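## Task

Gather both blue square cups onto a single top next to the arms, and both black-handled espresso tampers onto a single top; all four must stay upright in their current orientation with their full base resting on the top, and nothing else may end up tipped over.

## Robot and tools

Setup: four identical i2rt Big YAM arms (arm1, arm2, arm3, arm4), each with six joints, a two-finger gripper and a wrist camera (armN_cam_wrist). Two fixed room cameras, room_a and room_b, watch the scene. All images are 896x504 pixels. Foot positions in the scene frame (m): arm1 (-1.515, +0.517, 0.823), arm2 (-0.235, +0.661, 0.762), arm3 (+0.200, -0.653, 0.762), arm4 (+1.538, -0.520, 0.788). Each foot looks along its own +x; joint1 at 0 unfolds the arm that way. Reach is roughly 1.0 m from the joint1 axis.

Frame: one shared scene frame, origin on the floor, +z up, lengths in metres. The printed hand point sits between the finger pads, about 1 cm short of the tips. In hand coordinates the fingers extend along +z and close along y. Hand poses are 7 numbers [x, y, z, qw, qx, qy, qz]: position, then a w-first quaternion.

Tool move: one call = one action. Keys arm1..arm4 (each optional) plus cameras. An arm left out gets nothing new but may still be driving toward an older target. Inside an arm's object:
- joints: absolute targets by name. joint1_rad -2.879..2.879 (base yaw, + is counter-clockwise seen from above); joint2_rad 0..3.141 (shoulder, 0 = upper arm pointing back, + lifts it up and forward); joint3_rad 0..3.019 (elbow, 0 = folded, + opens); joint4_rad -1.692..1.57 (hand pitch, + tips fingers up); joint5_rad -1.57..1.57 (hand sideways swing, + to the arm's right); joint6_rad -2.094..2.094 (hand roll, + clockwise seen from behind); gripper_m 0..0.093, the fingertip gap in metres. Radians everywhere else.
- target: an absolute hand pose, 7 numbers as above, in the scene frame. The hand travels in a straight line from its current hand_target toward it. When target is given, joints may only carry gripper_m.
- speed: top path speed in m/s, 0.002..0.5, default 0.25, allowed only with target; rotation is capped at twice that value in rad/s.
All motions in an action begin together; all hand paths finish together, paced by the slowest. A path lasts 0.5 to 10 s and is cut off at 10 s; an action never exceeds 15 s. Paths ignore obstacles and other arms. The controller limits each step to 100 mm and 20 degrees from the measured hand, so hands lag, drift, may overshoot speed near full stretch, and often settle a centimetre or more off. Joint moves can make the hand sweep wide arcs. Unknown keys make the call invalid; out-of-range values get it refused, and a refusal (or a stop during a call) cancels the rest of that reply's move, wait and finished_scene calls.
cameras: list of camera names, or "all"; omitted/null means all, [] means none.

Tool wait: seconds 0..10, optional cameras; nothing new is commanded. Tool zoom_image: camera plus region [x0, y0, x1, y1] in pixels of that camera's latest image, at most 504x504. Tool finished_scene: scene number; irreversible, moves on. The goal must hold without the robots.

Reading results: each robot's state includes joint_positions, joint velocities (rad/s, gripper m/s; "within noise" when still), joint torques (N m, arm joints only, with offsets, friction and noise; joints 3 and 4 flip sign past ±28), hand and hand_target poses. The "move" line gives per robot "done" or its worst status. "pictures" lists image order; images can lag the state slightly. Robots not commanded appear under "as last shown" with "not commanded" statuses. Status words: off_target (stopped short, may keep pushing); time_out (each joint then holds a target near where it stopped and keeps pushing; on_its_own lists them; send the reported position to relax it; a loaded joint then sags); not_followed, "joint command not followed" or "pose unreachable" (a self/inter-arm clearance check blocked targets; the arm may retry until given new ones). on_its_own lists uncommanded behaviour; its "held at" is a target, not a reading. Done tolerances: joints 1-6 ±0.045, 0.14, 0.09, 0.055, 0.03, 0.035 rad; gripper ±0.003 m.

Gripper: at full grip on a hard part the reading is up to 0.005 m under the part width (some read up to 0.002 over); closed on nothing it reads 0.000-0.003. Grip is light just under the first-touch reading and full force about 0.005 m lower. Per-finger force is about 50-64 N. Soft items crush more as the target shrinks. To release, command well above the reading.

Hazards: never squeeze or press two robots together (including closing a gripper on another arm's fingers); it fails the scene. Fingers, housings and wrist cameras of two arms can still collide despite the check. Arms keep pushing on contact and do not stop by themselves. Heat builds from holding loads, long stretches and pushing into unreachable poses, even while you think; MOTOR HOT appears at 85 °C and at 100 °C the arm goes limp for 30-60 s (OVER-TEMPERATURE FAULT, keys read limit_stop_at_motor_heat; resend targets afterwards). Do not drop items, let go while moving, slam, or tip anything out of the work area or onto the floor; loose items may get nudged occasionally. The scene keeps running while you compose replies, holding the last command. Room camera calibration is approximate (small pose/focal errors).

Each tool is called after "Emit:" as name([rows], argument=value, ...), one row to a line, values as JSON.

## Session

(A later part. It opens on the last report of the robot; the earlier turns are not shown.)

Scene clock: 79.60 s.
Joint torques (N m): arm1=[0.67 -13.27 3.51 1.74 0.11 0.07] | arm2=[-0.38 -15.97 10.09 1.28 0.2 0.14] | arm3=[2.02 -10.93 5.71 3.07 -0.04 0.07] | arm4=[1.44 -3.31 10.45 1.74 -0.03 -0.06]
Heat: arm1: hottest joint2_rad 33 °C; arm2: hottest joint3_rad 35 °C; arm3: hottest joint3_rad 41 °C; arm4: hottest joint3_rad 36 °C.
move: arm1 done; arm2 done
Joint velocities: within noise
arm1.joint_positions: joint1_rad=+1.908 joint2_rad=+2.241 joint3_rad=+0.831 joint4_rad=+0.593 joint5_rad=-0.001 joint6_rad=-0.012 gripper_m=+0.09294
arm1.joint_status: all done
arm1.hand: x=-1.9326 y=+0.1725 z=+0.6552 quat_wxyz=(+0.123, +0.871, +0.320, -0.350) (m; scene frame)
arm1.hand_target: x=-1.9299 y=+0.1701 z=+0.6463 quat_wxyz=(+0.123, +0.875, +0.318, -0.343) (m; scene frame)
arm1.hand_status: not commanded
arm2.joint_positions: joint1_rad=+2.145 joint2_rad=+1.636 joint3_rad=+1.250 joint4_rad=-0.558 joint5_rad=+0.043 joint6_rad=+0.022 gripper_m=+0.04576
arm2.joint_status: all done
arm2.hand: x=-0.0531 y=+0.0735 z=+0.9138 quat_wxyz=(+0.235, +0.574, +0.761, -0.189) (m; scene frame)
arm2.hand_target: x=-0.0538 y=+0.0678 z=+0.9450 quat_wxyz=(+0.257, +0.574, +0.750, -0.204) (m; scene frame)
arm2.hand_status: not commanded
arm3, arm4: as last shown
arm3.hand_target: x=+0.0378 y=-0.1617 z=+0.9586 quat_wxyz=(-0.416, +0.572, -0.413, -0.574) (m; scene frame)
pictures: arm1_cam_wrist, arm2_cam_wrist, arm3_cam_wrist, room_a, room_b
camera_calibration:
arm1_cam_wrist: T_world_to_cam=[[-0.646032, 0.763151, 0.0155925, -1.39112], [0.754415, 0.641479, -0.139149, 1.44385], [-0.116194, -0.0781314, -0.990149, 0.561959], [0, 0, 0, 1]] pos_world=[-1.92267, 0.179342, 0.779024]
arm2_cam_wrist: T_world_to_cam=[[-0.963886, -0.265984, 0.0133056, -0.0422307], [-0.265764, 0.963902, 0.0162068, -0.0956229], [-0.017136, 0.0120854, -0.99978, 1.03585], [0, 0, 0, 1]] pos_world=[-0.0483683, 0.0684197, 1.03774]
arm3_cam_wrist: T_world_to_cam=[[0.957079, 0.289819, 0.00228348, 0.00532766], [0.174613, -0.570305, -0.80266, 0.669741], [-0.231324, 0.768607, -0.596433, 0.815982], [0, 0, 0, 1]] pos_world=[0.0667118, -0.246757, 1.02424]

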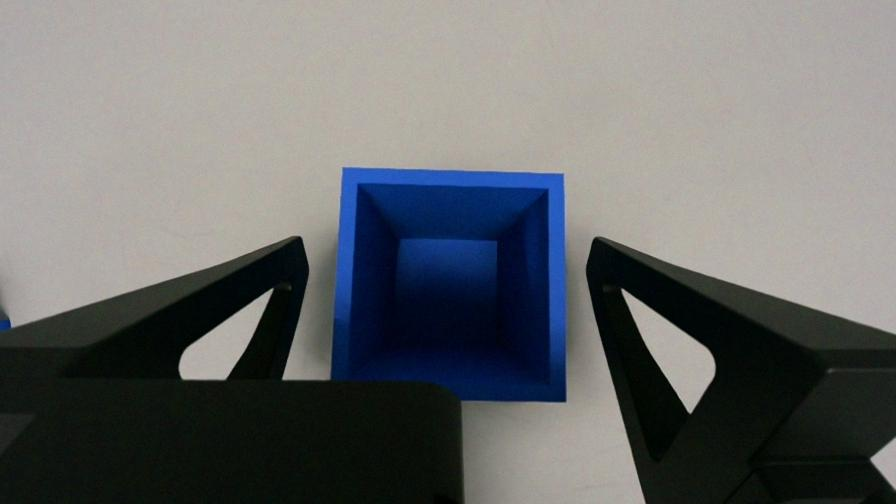

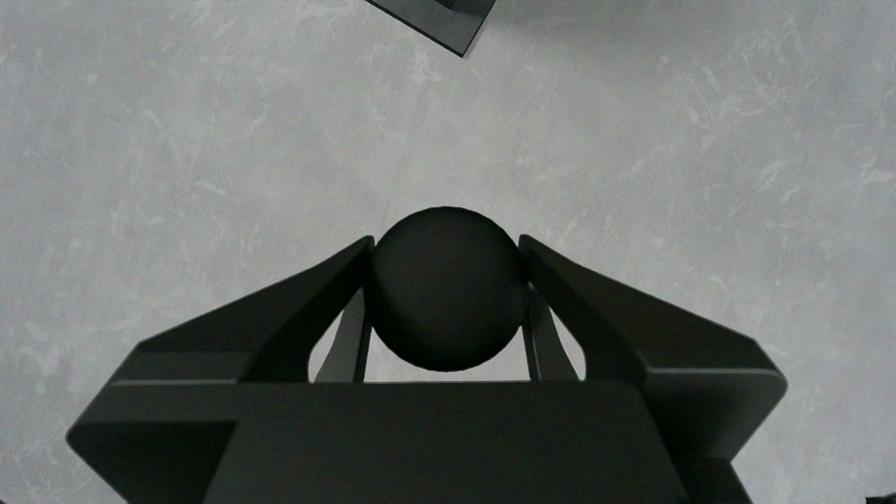

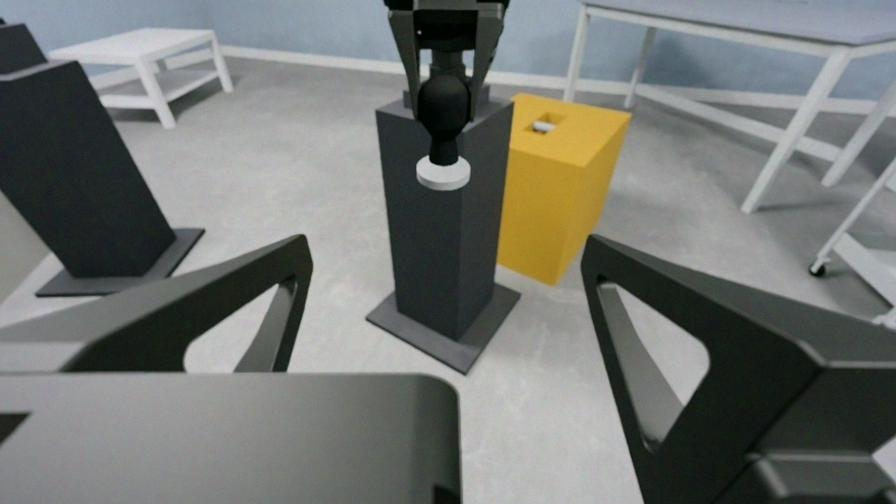

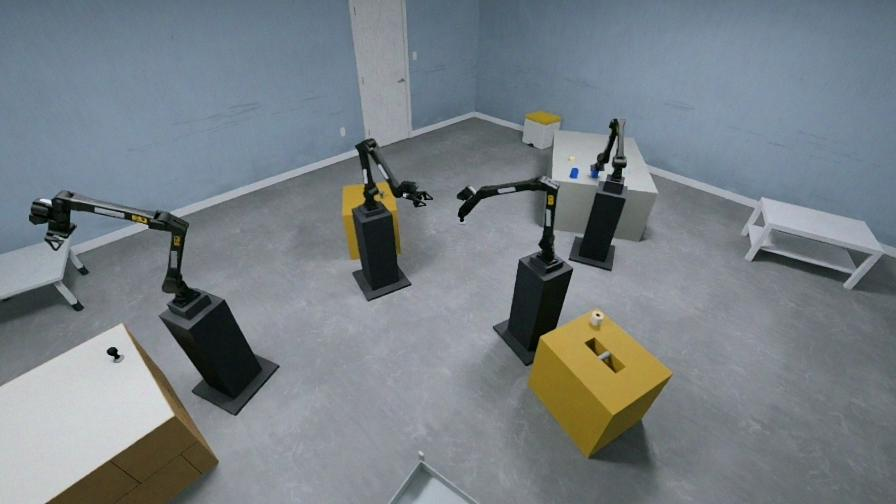

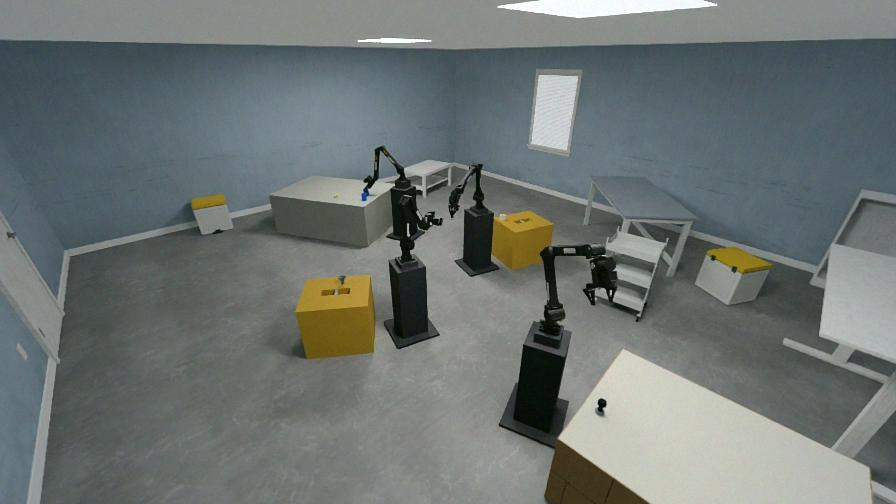

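Emit:
move(arm1={"target":[-1.885,0.21,0.78,0.123,0.875,0.318,-0.343],"speed":0.15}, arm3={"target":[-0.019,0.005,0.868,0.414,-0.573,0.414,0.573],"speed":0.15}, cameras=["arm1_cam_wrist","arm3_cam_wrist"])

Emit:
zoom_image(camera="arm3_cam_wrist", region=[330, 0, 570, 280])

Scene clock: 83.43 s.
Joint torques (N m): arm1=[0.03 -11.16 4.23 1.37 -0.1 0] | arm2=[0.21 -16.38 10.14 1.46 0.25 0.16] | arm3=[2.2 -16.38 9.09 1.91 0.06 0.08] | arm4=[1.79 -3.66 10.45 1.74 -0.03 -0.06]
Heat: arm1: hottest joint2_rad 33 °C; arm2: hottest joint3_rad 36 °C; arm3: hottest joint3_rad 41 °C; arm4: hottest joint3_rad 36 °C.
move: arm1 done; arm3 off_target
Joint velocities: within noise
arm1.joint_positions: joint1_rad=+1.908 joint2_rad=+1.780 joint3_rad=+0.609 joint4_rad=+0.352 joint5_rad=-0.001 joint6_rad=-0.012 gripper_m=+0.09294
arm1.joint_status: not commanded
arm1.hand: x=-1.8884 y=+0.2086 z=+0.7814 quat_wxyz=(+0.122, +0.872, +0.321, -0.349) (m; scene frame)
arm1.hand_target: x=-1.8851 y=+0.2100 z=+0.7800 quat_wxyz=(+0.123, +0.875, +0.318, -0.343) (m; scene frame)
arm1.hand_status: done (0.004 m and 0.9 deg from the pose sent, 0.139 m and 1.0 deg at the start)
arm2, arm4: as last shown
arm3.joint_positions: joint1_rad=+2.137 joint2_rad=+2.039 joint3_rad=+0.961 joint4_rad=+1.044 joint5_rad=+0.001 joint6_rad=-0.008 gripper_m=+0.09290
arm3.joint_status: not commanded
arm3.hand: x=-0.0105 y=-0.0068 z=+0.8587 quat_wxyz=(-0.413, +0.582, -0.419, -0.562) (m; scene frame)
arm3.hand_target: x=-0.0188 y=+0.0041 z=+0.8680 quat_wxyz=(-0.414, +0.573, -0.414, -0.573) (m; scene frame)
arm3.hand_status: off_target (0.017 m and 1.7 deg from the pose sent, 0.191 m and 1.6 deg at the start)
pictures: arm1_cam_wrist, arm3_cam_wrist
camera_calibration:
arm1_cam_wrist: T_world_to_cam=[[-0.646031, 0.763153, 0.0155574, -1.39202], [0.754676, 0.641646, -0.136948, 1.40365], [-0.114495, -0.0767319, -0.990456, 0.698002], [0, 0, 0, 1]] pos_world=[-1.87867, 0.215241, 0.905224]
arm3_cam_wrist: T_world_to_cam=[[0.957064, 0.289867, 0.00235258, 0.00866231], [0.175234, -0.572073, -0.801265, 0.691352], [-0.230915, 0.767274, -0.598305, 0.635961], [0, 0, 0, 1]] pos_world=[0.0174138, -0.0949634, 0.934435]

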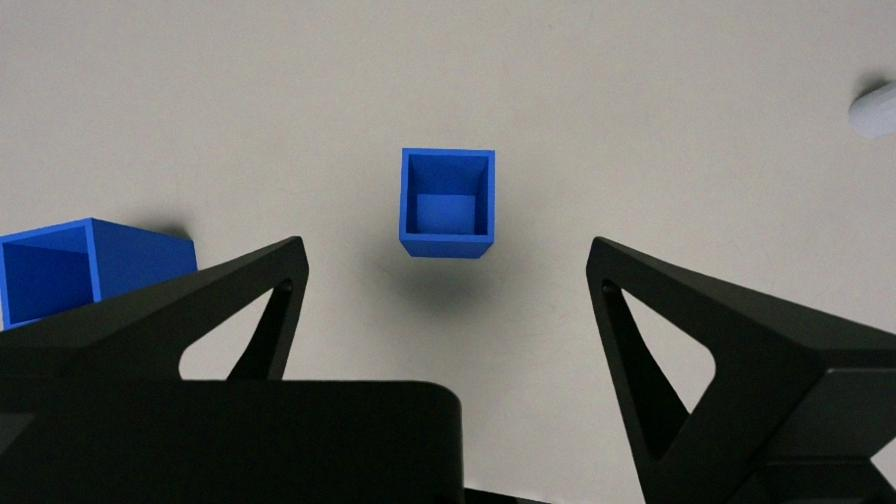

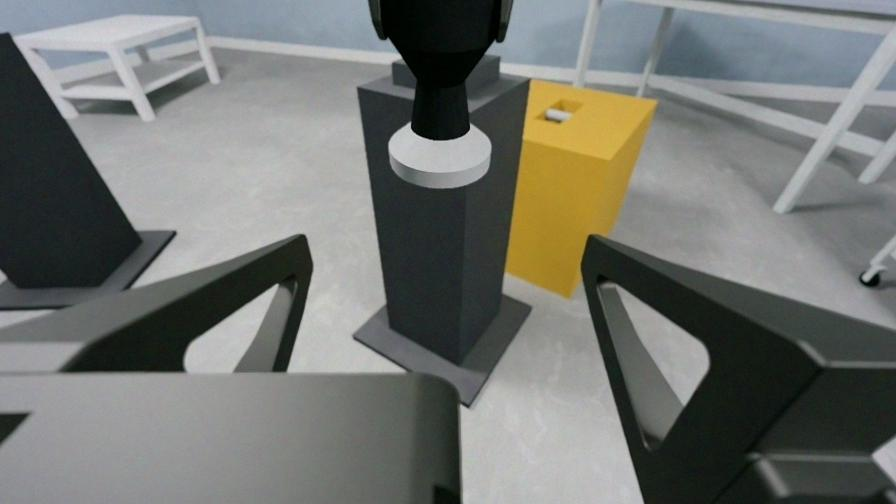

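Scaled by 1.800 from the camera's 896x504 image, which has a finer 1280x720 frame.

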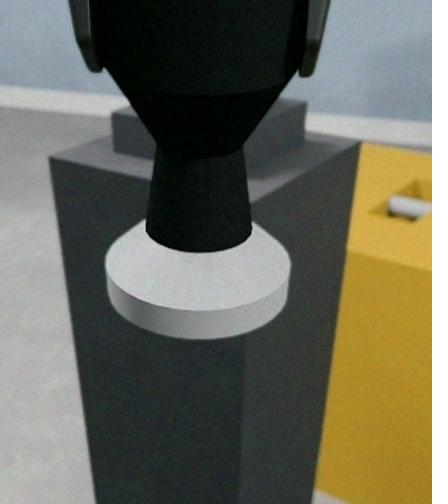

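Emit:
move(arm3={"target":[-0.051,0.094,0.886,0.414,-0.573,0.414,0.573],"speed":0.1}, cameras=["arm3_cam_wrist","arm2_cam_wrist","room_a"])

Emit:
zoom_image(camera="room_a", region=[410, 160, 510, 250])

Scene clock: 86.27 s.
Joint torques (N m): arm1=[0.85 -10.87 4.19 1.69 -0.09 0.04] | arm2=[-0.44 -15.91 10.06 1.42 0.24 0.14] | arm3=[2.37 -19.37 11.12 1.5 0.1 0.09] | arm4=[1.38 -3.49 10.41 1.69 -0.02 -0.06]
Heat: arm1: hottest joint2_rad 34 °C; arm2: hottest joint3_rad 36 °C; arm3: hottest joint3_rad 41 °C; arm4: hottest joint3_rad 36 °C.
move: arm3 off_target
Joint velocities: within noise
arm1.joint_positions: joint1_rad=+1.908 joint2_rad=+1.780 joint3_rad=+0.609 joint4_rad=+0.351 joint5_rad=-0.001 joint6_rad=-0.012 gripper_m=+0.09294
arm1.joint_status: not commanded
arm1.hand: x=-1.8882 y=+0.2088 z=+0.7811 quat_wxyz=(+0.122, +0.872, +0.321, -0.349) (m; scene frame)
arm1.hand_target: x=-1.8849 y=+0.2101 z=+0.7799 quat_wxyz=(+0.123, +0.875, +0.318, -0.343) (m; scene frame)
arm1.hand_status: not commanded
arm2, arm4: as last shown
arm3.joint_positions: joint1_rad=+2.139 joint2_rad=+2.146 joint3_rad=+1.263 joint4_rad=+0.853 joint5_rad=+0.004 joint6_rad=-0.008 gripper_m=+0.09290
arm3.joint_status: not commanded
arm3.hand: x=-0.0404 y=+0.0815 z=+0.8753 quat_wxyz=(-0.414, +0.581, -0.418, -0.563) (m; scene frame)
arm3.hand_target: x=-0.0507 y=+0.0927 z=+0.8861 quat_wxyz=(-0.414, +0.573, -0.414, -0.573) (m; scene frame)
arm3.hand_status: off_target (0.020 m and 1.5 deg from the pose sent, 0.112 m and 1.7 deg at the start)
pictures: arm2_cam_wrist, arm3_cam_wrist, room_a
camera_calibration:
arm2_cam_wrist: T_world_to_cam=[[-0.963886, -0.265984, 0.0133056, -0.0422307], [-0.265764, 0.963902, 0.0162068, -0.0956229], [-0.017136, 0.0120854, -0.99978, 1.03585], [0, 0, 0, 1]] pos_world=[-0.0483683, 0.0684197, 1.03774]
arm3_cam_wrist: T_world_to_cam=[[0.957301, 0.289084, 0.00237804, 0.0117033], [0.173811, -0.568961, -0.803787, 0.762332], [-0.231009, 0.769879, -0.594913, 0.568018], [0, 0, 0, 1]] pos_world=[-0.0124876, -0.00695133, 0.950645]

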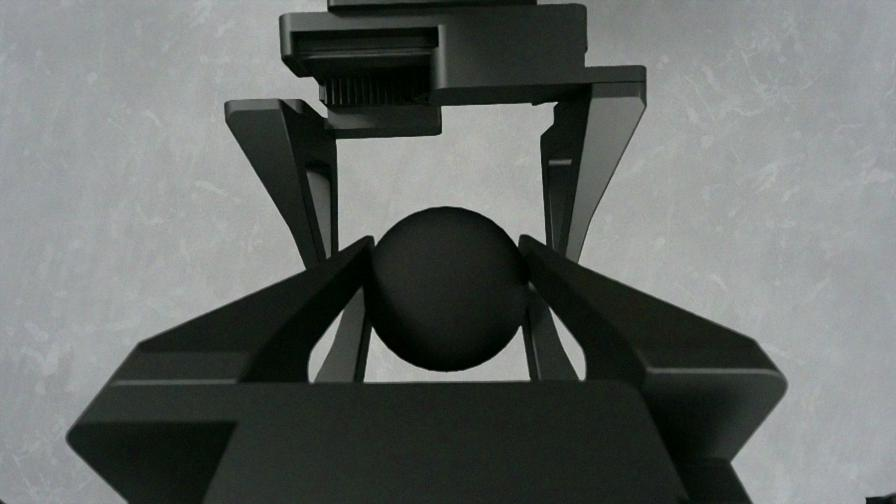

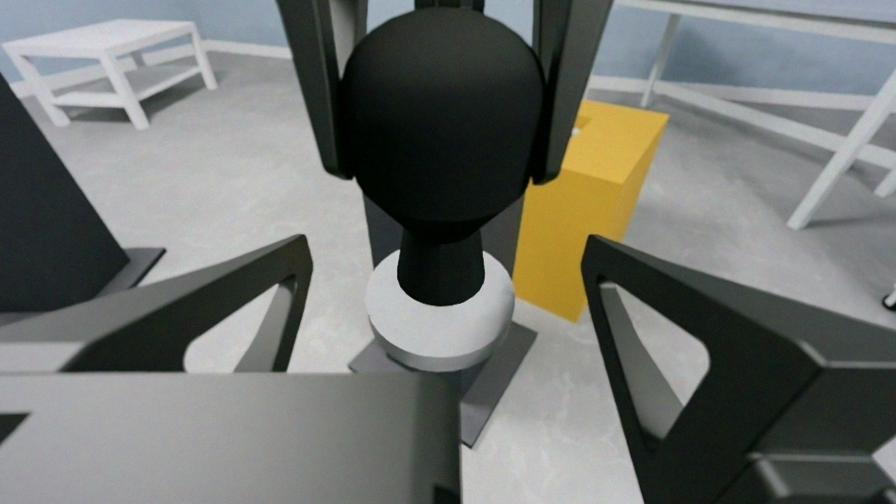

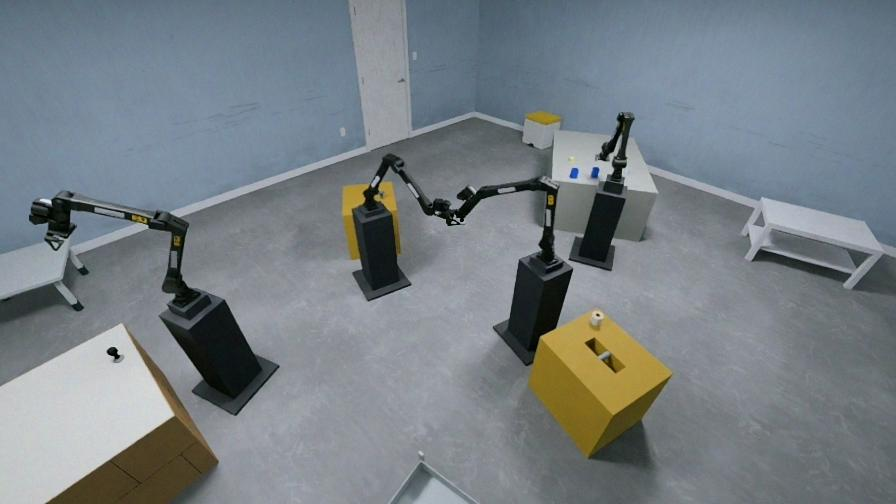

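Scaled by 5.040 from the camera's 896x504 image, which has a finer 1280x720 frame.

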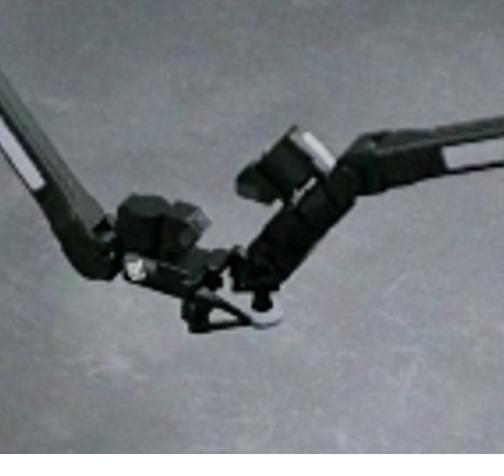

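Emit:
move(arm3={"target":[-0.054,0.102,0.886,0.414,-0.573,0.414,0.573],"speed":0.1}, cameras=["arm3_cam_wrist"])

Emit:
move(arm3={"joints":{"gripper_m":0.015}}, cameras=["arm3_cam_wrist","arm2_cam_wrist"])

Scene clock: 88.63 s.
Joint torques (N m): arm1=[0.62 -11.87 4.1 1.46 -0.05 0.03] | arm2=[-0.38 -16.32 10.18 1.28 0.22 0.14] | arm3=[2.32 -19.72 11.29 1.47 0.11 0.09] | arm4=[1.61 -3.55 10.47 1.74 -0.03 -0.06]
Heat: arm1: hottest joint2_rad 34 °C; arm2: hottest joint3_rad 36 °C; arm3: hottest joint3_rad 41 °C; arm4: hottest joint3_rad 36 °C.
move: arm3 off_target
Joint velocities: within noise
arm1, arm2, arm4: as last shown
arm1.hand_target: x=-1.8850 y=+0.2101 z=+0.7799 quat_wxyz=(+0.123, +0.875, +0.318, -0.343) (m; scene frame)
arm3.joint_positions: joint1_rad=+2.139 joint2_rad=+2.160 joint3_rad=+1.293 joint4_rad=+0.838 joint5_rad=+0.004 joint6_rad=-0.008 gripper_m=+0.09290
arm3.joint_status: not commanded
arm3.hand: x=-0.0434 y=+0.0896 z=+0.8757 quat_wxyz=(-0.414, +0.580, -0.418, -0.563) (m; scene frame)
arm3.hand_target: x=-0.0538 y=+0.1007 z=+0.8863 quat_wxyz=(-0.414, +0.573, -0.414, -0.573) (m; scene frame)
arm3.hand_status: off_target (0.019 m and 1.5 deg from the pose sent, 0.027 m and 1.5 deg at the start)
pictures: arm3_cam_wrist
camera_calibration:
arm3_cam_wrist: T_world_to_cam=[[0.957189, 0.289453, 0.00234865, 0.012164], [0.173909, -0.568573, -0.80404, 0.767929], [-0.231396, 0.770027, -0.59457, 0.560958], [0, 0, 0, 1]] pos_world=[-0.015389, 0.00114958, 0.950947]

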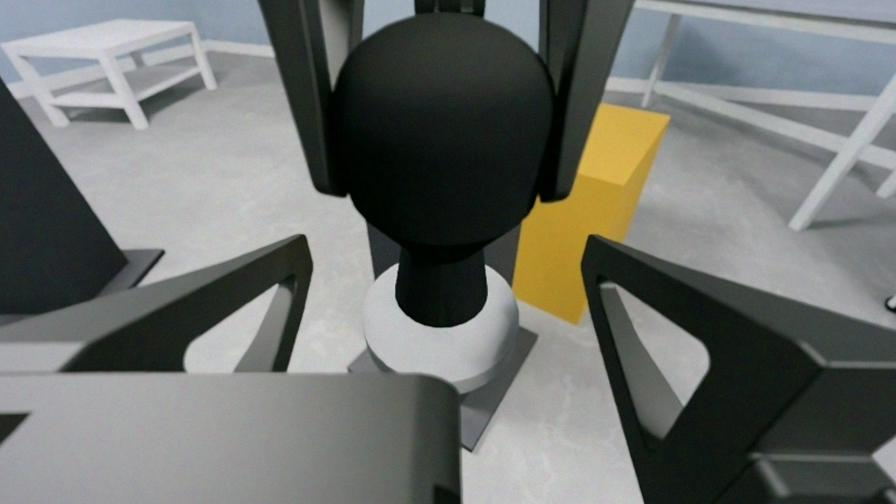

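Scene clock: 89.40 s.
Joint torques (N m): arm1=[-0.32 -11.81 4.31 1.32 -0.05 0.05] | arm2=[-0.44 -15.97 10.35 1.36 0.29 0.12] | arm3=[2.2 -19.9 10.73 1.47 0.02 0] | arm4=[1.44 -3.55 10.5 1.76 -0.03 -0.06]
Heat: arm1: hottest joint2_rad 34 °C; arm2: hottest joint3_rad 36 °C; arm3: hottest joint3_rad 41 °C; arm4: hottest joint3_rad 36 °C.
move: arm3 off_target
Joint velocities: within noise
arm1, arm4: as last shown
arm2.joint_positions: joint1_rad=+2.145 joint2_rad=+1.636 joint3_rad=+1.245 joint4_rad=-0.561 joint5_rad=+0.041 joint6_rad=+0.026 gripper_m=+0.04576
arm2.joint_status: not commanded
arm2.hand: x=-0.0536 y=+0.0758 z=+0.9111 quat_wxyz=(+0.233, +0.577, +0.761, -0.186) (m; scene frame)
arm2.hand_target: x=-0.0538 y=+0.0678 z=+0.9451 quat_wxyz=(+0.257, +0.574, +0.750, -0.204) (m; scene frame)
arm2.hand_status: not commanded
arm3.joint_positions: joint1_rad=+2.141 joint2_rad=+2.161 joint3_rad=+1.300 joint4_rad=+0.837 joint5_rad=+0.006 joint6_rad=+0.001 gripper_m=+0.02627
arm3.joint_status: gripper_m off_target (ended at +0.02631, target +0.01500)
arm3.hand: x=-0.0453 y=+0.0910 z=+0.8781 quat_wxyz=(-0.412, +0.577, -0.419, -0.567) (m; scene frame)
arm3.hand_target: x=-0.0537 y=+0.1007 z=+0.8863 quat_wxyz=(-0.414, +0.573, -0.414, -0.573) (m; scene frame)
arm3.hand_status: not commanded
pictures: arm2_cam_wrist, arm3_cam_wrist
camera_calibration:
arm2_cam_wrist: T_world_to_cam=[[-0.964781, -0.262869, 0.00990721, -0.0392929], [-0.262574, 0.964608, 0.0242251, -0.105103], [-0.0159246, 0.0207706, -0.999657, 1.03236], [0, 0, 0, 1]] pos_world=[-0.0490662, 0.0696113, 1.03495]
arm3_cam_wrist: T_world_to_cam=[[0.957222, 0.289275, -0.00682008, 0.0216288], [0.165617, -0.567056, -0.806857, 0.772971], [-0.237271, 0.771211, -0.590708, 0.557184], [0, 0, 0, 1]] pos_world=[-0.0165175, 0.00235517, 0.952957]

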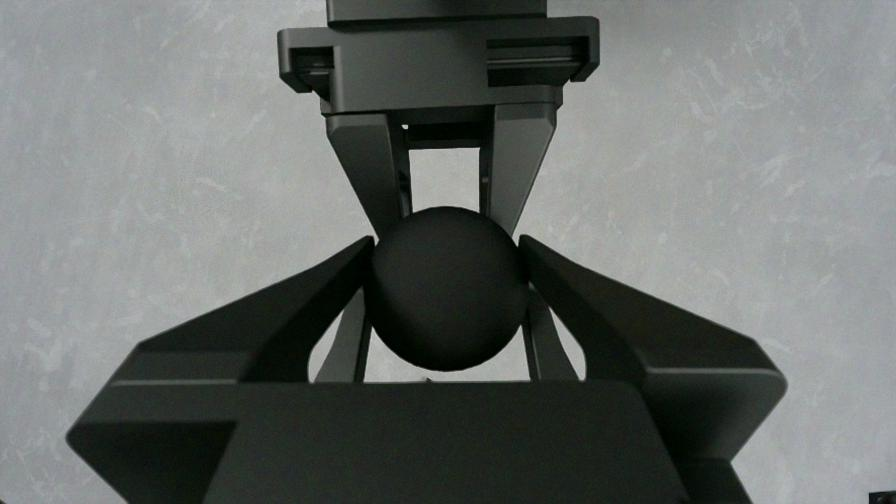

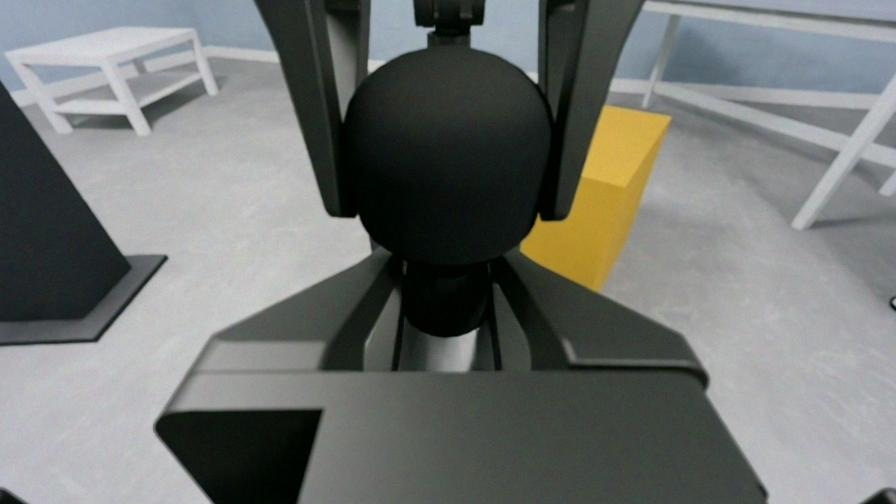

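Emit:
move(arm2={"joints":{"gripper_m":0.093}}, cameras=["arm2_cam_wrist","arm3_cam_wrist"])

Emit:
move(arm2={"target":[-0.09,0.17,1.07,0.257,0.574,0.750,-0.204],"speed":0.2}, cameras=["arm3_cam_wrist","room_a"])

Emit:
zoom_image(camera="room_a", region=[410, 140, 530, 250])

Scene clock: 90.87 s.
Joint torques (N m): arm1=[0.5 -11.28 4.44 1.5 -0.06 0.04] | arm2=[-0.09 -14.1 10.41 1.52 0.31 0.1] | arm3=[2.26 -23.71 10.51 2.32 0.02 -0.01] | arm4=[1.49 -3.55 10.43 1.73 -0.02 -0.06]
Heat: arm1: hottest joint2_rad 34 °C; arm2: hottest joint3_rad 36 °C; arm3: hottest joint3_rad 41 °C; arm4: hottest joint3_rad 36 °C.
move: arm2 done
Joint velocities: within noise
arm1, arm4: as last shown
arm2.joint_positions: joint1_rad=+2.145 joint2_rad=+1.616 joint3_rad=+1.245 joint4_rad=-0.561 joint5_rad=+0.042 joint6_rad=+0.026 gripper_m=+0.09290
arm2.joint_status: all done
arm2.hand: x=-0.0539 y=+0.0762 z=+0.9230 quat_wxyz=(+0.241, +0.575, +0.758, -0.191) (m; scene frame)
arm2.hand_target: x=-0.0538 y=+0.0678 z=+0.9450 quat_wxyz=(+0.257, +0.574, +0.750, -0.205) (m; scene frame)
arm2.hand_status: not commanded
arm3.joint_positions: joint1_rad=+2.141 joint2_rad=+2.200 joint3_rad=+1.300 joint4_rad=+0.819 joint5_rad=+0.006 joint6_rad=+0.001 gripper_m=+0.02627
arm3.joint_status: not commanded
arm3.hand: x=-0.0448 y=+0.0897 z=+0.8442 quat_wxyz=(-0.400, +0.593, -0.431, -0.550) (m; scene frame)
arm3.hand_target: x=-0.0537 y=+0.1007 z=+0.8862 quat_wxyz=(-0.414, +0.573, -0.414, -0.573) (m; scene frame)
arm3.hand_status: not commanded
pictures: arm2_cam_wrist, arm3_cam_wrist
camera_calibration:
arm2_cam_wrist: T_world_to_cam=[[-0.964936, -0.262322, 0.00921603, -0.0389644], [-0.262296, 0.964979, 0.00392228, -0.0871244], [-0.00992217, 0.00136742, -0.99995, 1.04629], [0, 0, 0, 1]] pos_world=[-0.0500691, 0.0724214, 1.04694]
arm3_cam_wrist: T_world_to_cam=[[0.957361, 0.288842, -0.00544711, 0.0202532], [0.179484, -0.609458, -0.772235, 0.719941], [-0.226374, 0.73833, -0.635314, 0.579313], [0, 0, 0, 1]] pos_world=[-0.0174658, 0.00519894, 0.924119]

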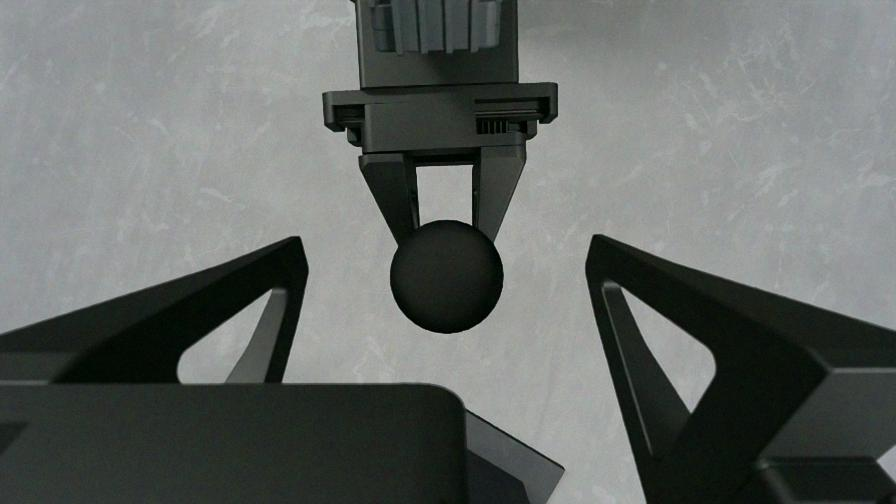

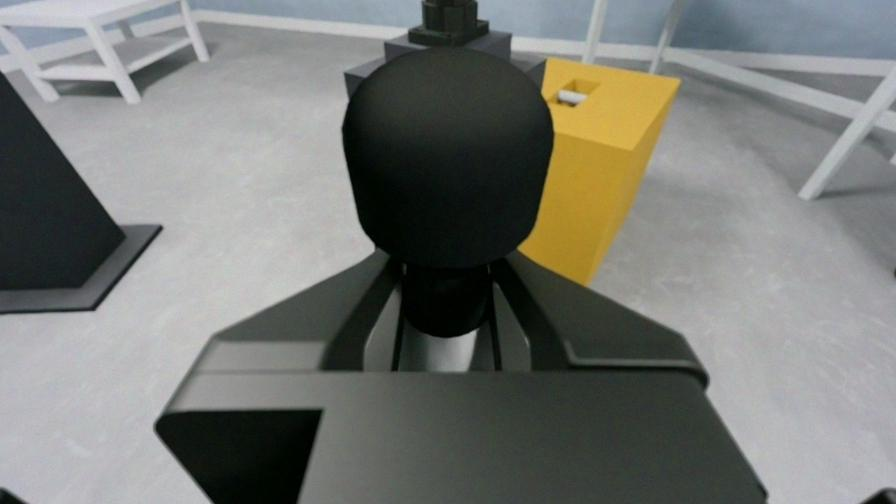

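Scene clock: 92.50 s.
Joint torques (N m): arm1=[0.67 -11.52 4.23 1.58 -0.1 0.05] | arm2=[-0.67 -9.93 10.33 1.03 0.09 0.03] | arm3=[2.2 -23.53 10.48 2.32 0.02 -0.01] | arm4=[1.44 -3.49 10.4 1.74 -0.03 -0.06]
Heat: arm1: hottest joint2_rad 34 °C; arm2: hottest joint3_rad 37 °C; arm3: hottest joint3_rad 41 °C; arm4: hottest joint3_rad 37 °C.
move: arm2 done
Joint velocities: within noise
arm1, arm3: as last shown
arm2.joint_positions: joint1_rad=+2.145 joint2_rad=+1.264 joint3_rad=+1.232 joint4_rad=-0.865 joint5_rad=+0.042 joint6_rad=+0.026 gripper_m=+0.09292
arm2.joint_status: not commanded
arm2.hand: x=-0.0855 y=+0.1710 z=+1.0621 quat_wxyz=(+0.254, +0.572, +0.753, -0.201) (m; scene frame)
arm2.hand_target: x=-0.0899 y=+0.1701 z=+1.0701 quat_wxyz=(+0.257, +0.574, +0.750, -0.204) (m; scene frame)
arm2.hand_status: done (0.009 m and 0.7 deg from the pose sent, 0.178 m and 2.5 deg at the start)
arm4.joint_positions: joint1_rad=+0.697 joint2_rad=+1.104 joint3_rad=+1.588 joint4_rad=-1.507 joint5_rad=+0.000 joint6_rad=+0.008 gripper_m=+0.09396
arm4.joint_status: not commanded
arm4.hand: x=+1.8708 y=-0.6911 z=+1.2586 quat_wxyz=(-0.267, -0.231, -0.933, +0.066) (m; scene frame)
arm4.hand_target: x=+1.8734 y=-0.6867 z=+1.2662 quat_wxyz=(-0.277, -0.220, -0.933, +0.068) (m; scene frame)
arm4.hand_status: not commanded
pictures: arm3_cam_wrist, room_a
camera_calibration:
arm3_cam_wrist: T_world_to_cam=[[0.957361, 0.288842, -0.00544711, 0.0202532], [0.179484, -0.609458, -0.772235, 0.719941], [-0.226374, 0.73833, -0.635314, 0.579313], [0, 0, 0, 1]] pos_world=[-0.0174658, 0.00519894, 0.924119]

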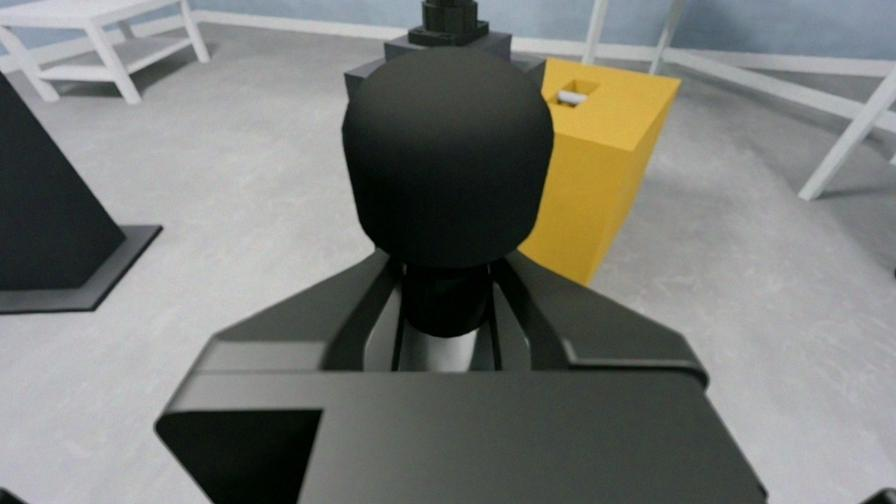

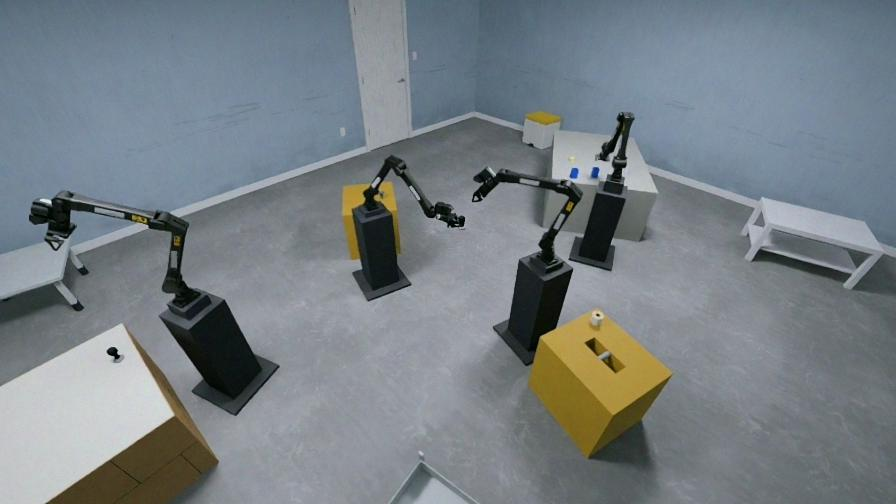

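Scaled by 4.200 from the camera's 896x504 image, which has a finer 1280x720 frame.

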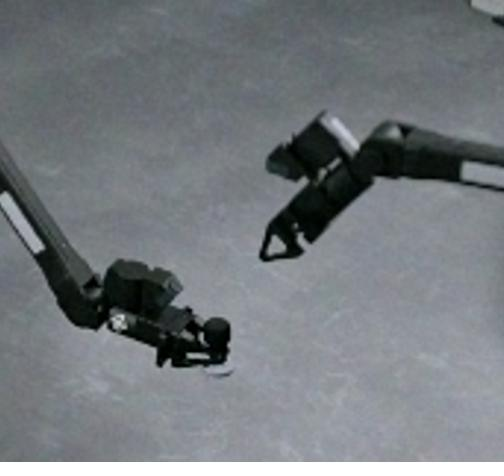

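Emit:
move(arm3={"joints":{"joint1_rad":0.35,"joint2_rad":1.95,"joint3_rad":1.2,"joint4_rad":0.78}}, arm4={"joints":{"joint1_rad":-1.867,"joint2_rad":1.1,"joint3_rad":1.3,"joint4_rad":-1.05,"joint5_rad":0,"joint6_rad":0}}, cameras=["arm3_cam_wrist","arm4_cam_wrist","room_a","room_b"])

Emit:
zoom_image(camera="room_b", region=[440, 190, 600, 330])

Scene clock: 95.73 s.
Joint torques (N m): arm1=[-0.38 -10.99 4.18 1.61 -0.05 0.05] | arm2=[-0.79 -9.76 10.39 1.01 0.1 0.04] | arm3=[2.49 -21.95 8.21 2.47 -0.1 -0.01] | arm4=[-0.73 -4.66 9.61 2 -0.02 -0.06]
Heat: arm1: hottest joint2_rad 34 °C; arm2: hottest joint3_rad 37 °C; arm3: hottest joint3_rad 41 °C; arm4: hottest joint3_rad 37 °C.
move: arm3 done; arm4 done
Joint velocities: within noise
arm1, arm2: as last shown
arm3.joint_positions: joint1_rad=+0.344 joint2_rad=+1.980 joint3_rad=+1.191 joint4_rad=+0.769 joint5_rad=+0.009 joint6_rad=+0.001 gripper_m=+0.02627
arm3.joint_status: all done
arm3.hand: x=+0.9466 y=-0.5860 z=+0.9365 quat_wxyz=(-0.699, +0.028, -0.714, -0.032) (m; scene frame)
arm3.hand_target: x=+0.9467 y=-0.5815 z=+0.9661 quat_wxyz=(-0.717, +0.029, -0.696, -0.036) (m; scene frame)
arm3.hand_status: not commanded
arm4.joint_positions: joint1_rad=-1.854 joint2_rad=+1.103 joint3_rad=+1.313 joint4_rad=-1.057 joint5_rad=+0.000 joint6_rad=+0.007 gripper_m=+0.09398
arm4.joint_status: all done
arm4.hand: x=+1.0903 y=-0.5667 z=+1.1806 quat_wxyz=(-0.024, -0.935, -0.048, +0.351) (m; scene frame)
arm4.hand_target: x=+1.0906 y=-0.5608 z=+1.1765 quat_wxyz=(-0.021, -0.935, -0.045, +0.350) (m; scene frame)
arm4.hand_status: not commanded
pictures: arm3_cam_wrist, arm4_cam_wrist, room_a, room_b
camera_calibration:
arm3_cam_wrist: T_world_to_cam=[[0.0648162, -0.99778, -0.0152623, -0.633121], [-0.592042, -0.0261384, -0.805483, 1.30481], [0.803297, 0.0612443, -0.592422, -0.0502773], [0, 0, 0, 1]] pos_world=[0.853923, -0.594531, 1.01155]
arm4_cam_wrist: T_world_to_cam=[[-0.101789, 0.994597, -0.0203751, 0.6998], [0.9889, 0.0989352, -0.110851, -0.882985], [-0.108236, -0.0314324, -0.993628, 1.39839], [0, 0, 0, 1]] pos_world=[1.09577, -0.564706, 1.30586]

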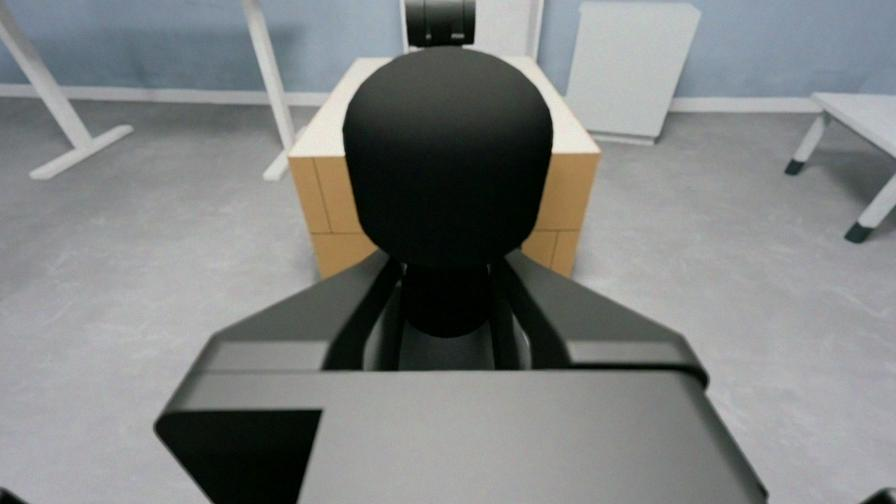

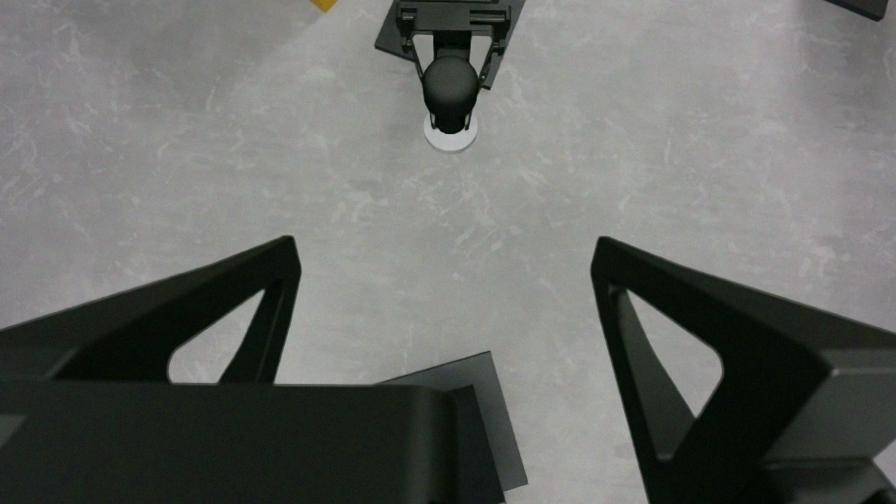

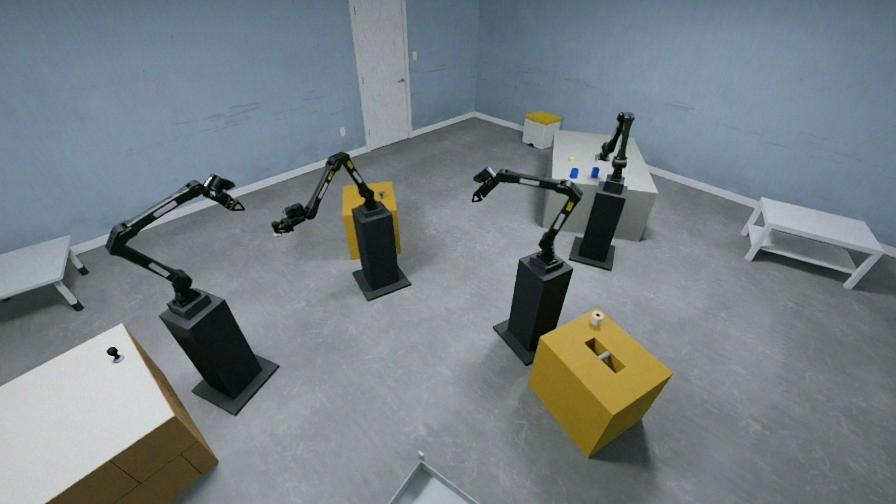

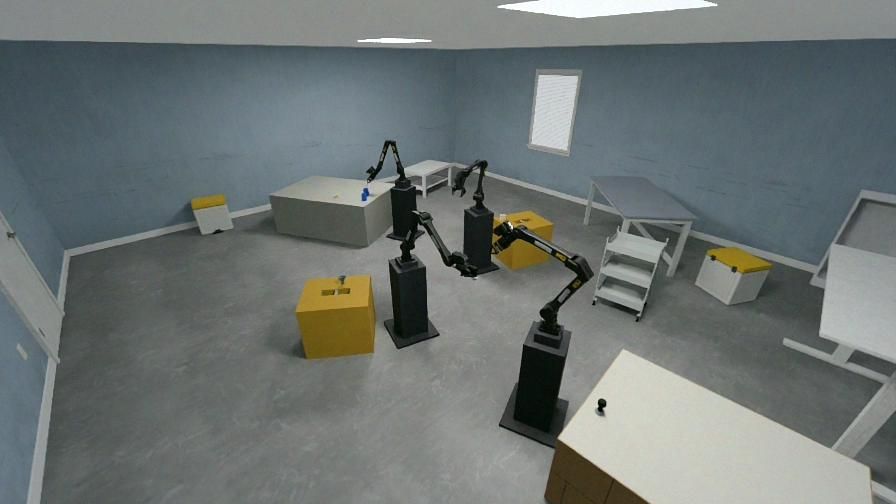

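Scaled by 3.150 from the camera's 896x504 image, which has a finer 1280x720 frame.

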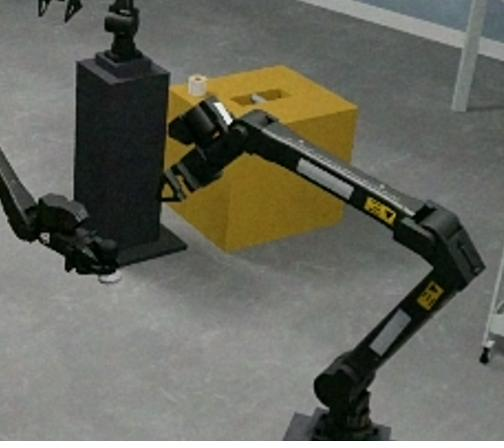

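Emit:
move(arm4={"target":[0.95,-0.587,1.07,-0.017,-0.939,-0.0467,0.3416],"speed":0.2}, cameras=["arm3_cam_wrist","arm4_cam_wrist"])

Scene clock: 98.57 s.
Joint torques (N m): arm1=[0.38 -10.87 4.31 1.62 -0.06 0.04] | arm2=[-1.03 -9.93 10.32 0.99 0.06 0.06] | arm3=[2.43 -21.89 8.25 2.47 -0.1 -0.01] | arm4=[1.55 -8.88 14.86 2.26 0.07 0.1]
Heat: arm1: hottest joint2_rad 35 °C; arm2: hottest joint3_rad 38 °C; arm3: hottest joint3_rad 40 °C; arm4: hottest joint3_rad 37 °C.
move: arm4 off_target
Joint velocities: within noise
arm1, arm2, arm3: as last shown
arm4.joint_positions: joint1_rad=-1.854 joint2_rad=+1.459 joint3_rad=+1.302 joint4_rad=-0.773 joint5_rad=+0.020 joint6_rad=+0.007 gripper_m=+0.09398
arm4.joint_status: not commanded
arm4.hand: x=+0.9681 y=-0.5782 z=+1.0433 quat_wxyz=(-0.013, -0.949, -0.046, +0.313) (m; scene frame)
arm4.hand_target: x=+0.9519 y=-0.5868 z=+1.0702 quat_wxyz=(-0.017, -0.939, -0.047, +0.342) (m; scene frame)
arm4.hand_status: off_target (0.033 m and 3.5 deg from the pose sent, 0.180 m and 1.4 deg at the start)
pictures: arm3_cam_wrist, arm4_cam_wrist
camera_calibration:
arm3_cam_wrist: T_world_to_cam=[[0.0648162, -0.99778, -0.0152623, -0.633121], [-0.592042, -0.0261384, -0.805483, 1.30481], [0.803297, 0.0612443, -0.592422, -0.0502773], [0, 0, 0, 1]] pos_world=[0.853923, -0.594531, 1.01155]
arm4_cam_wrist: T_world_to_cam=[[-0.0893354, 0.995994, -0.00381115, 0.667446], [0.995586, 0.0891868, -0.0292373, -0.873453], [-0.0287802, -0.00640625, -0.999565, 1.19217], [0, 0, 0, 1]] pos_world=[0.963535, -0.579234, 1.16866]

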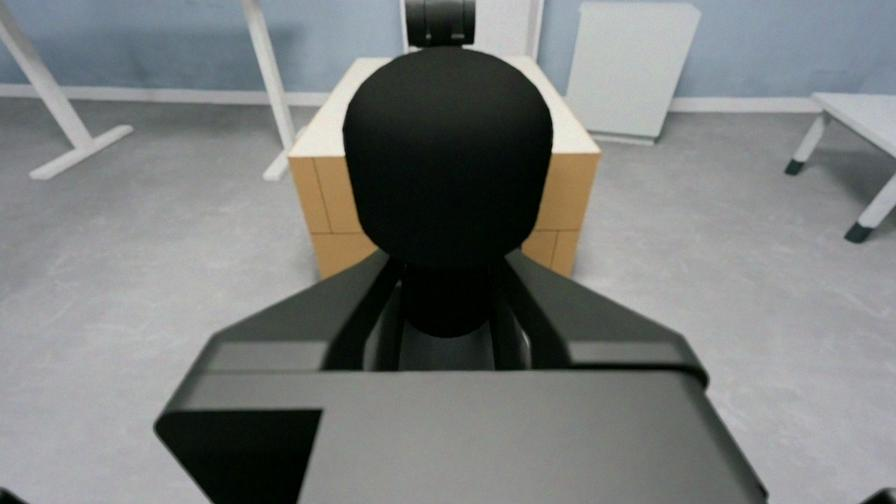

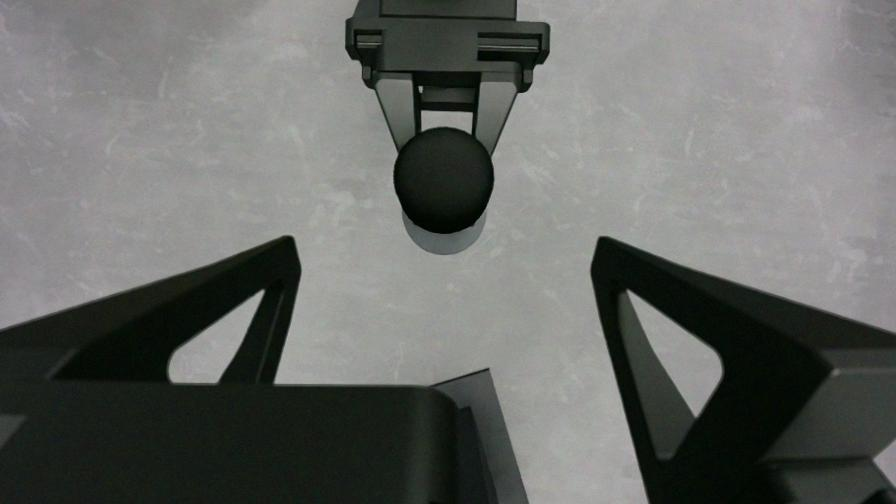

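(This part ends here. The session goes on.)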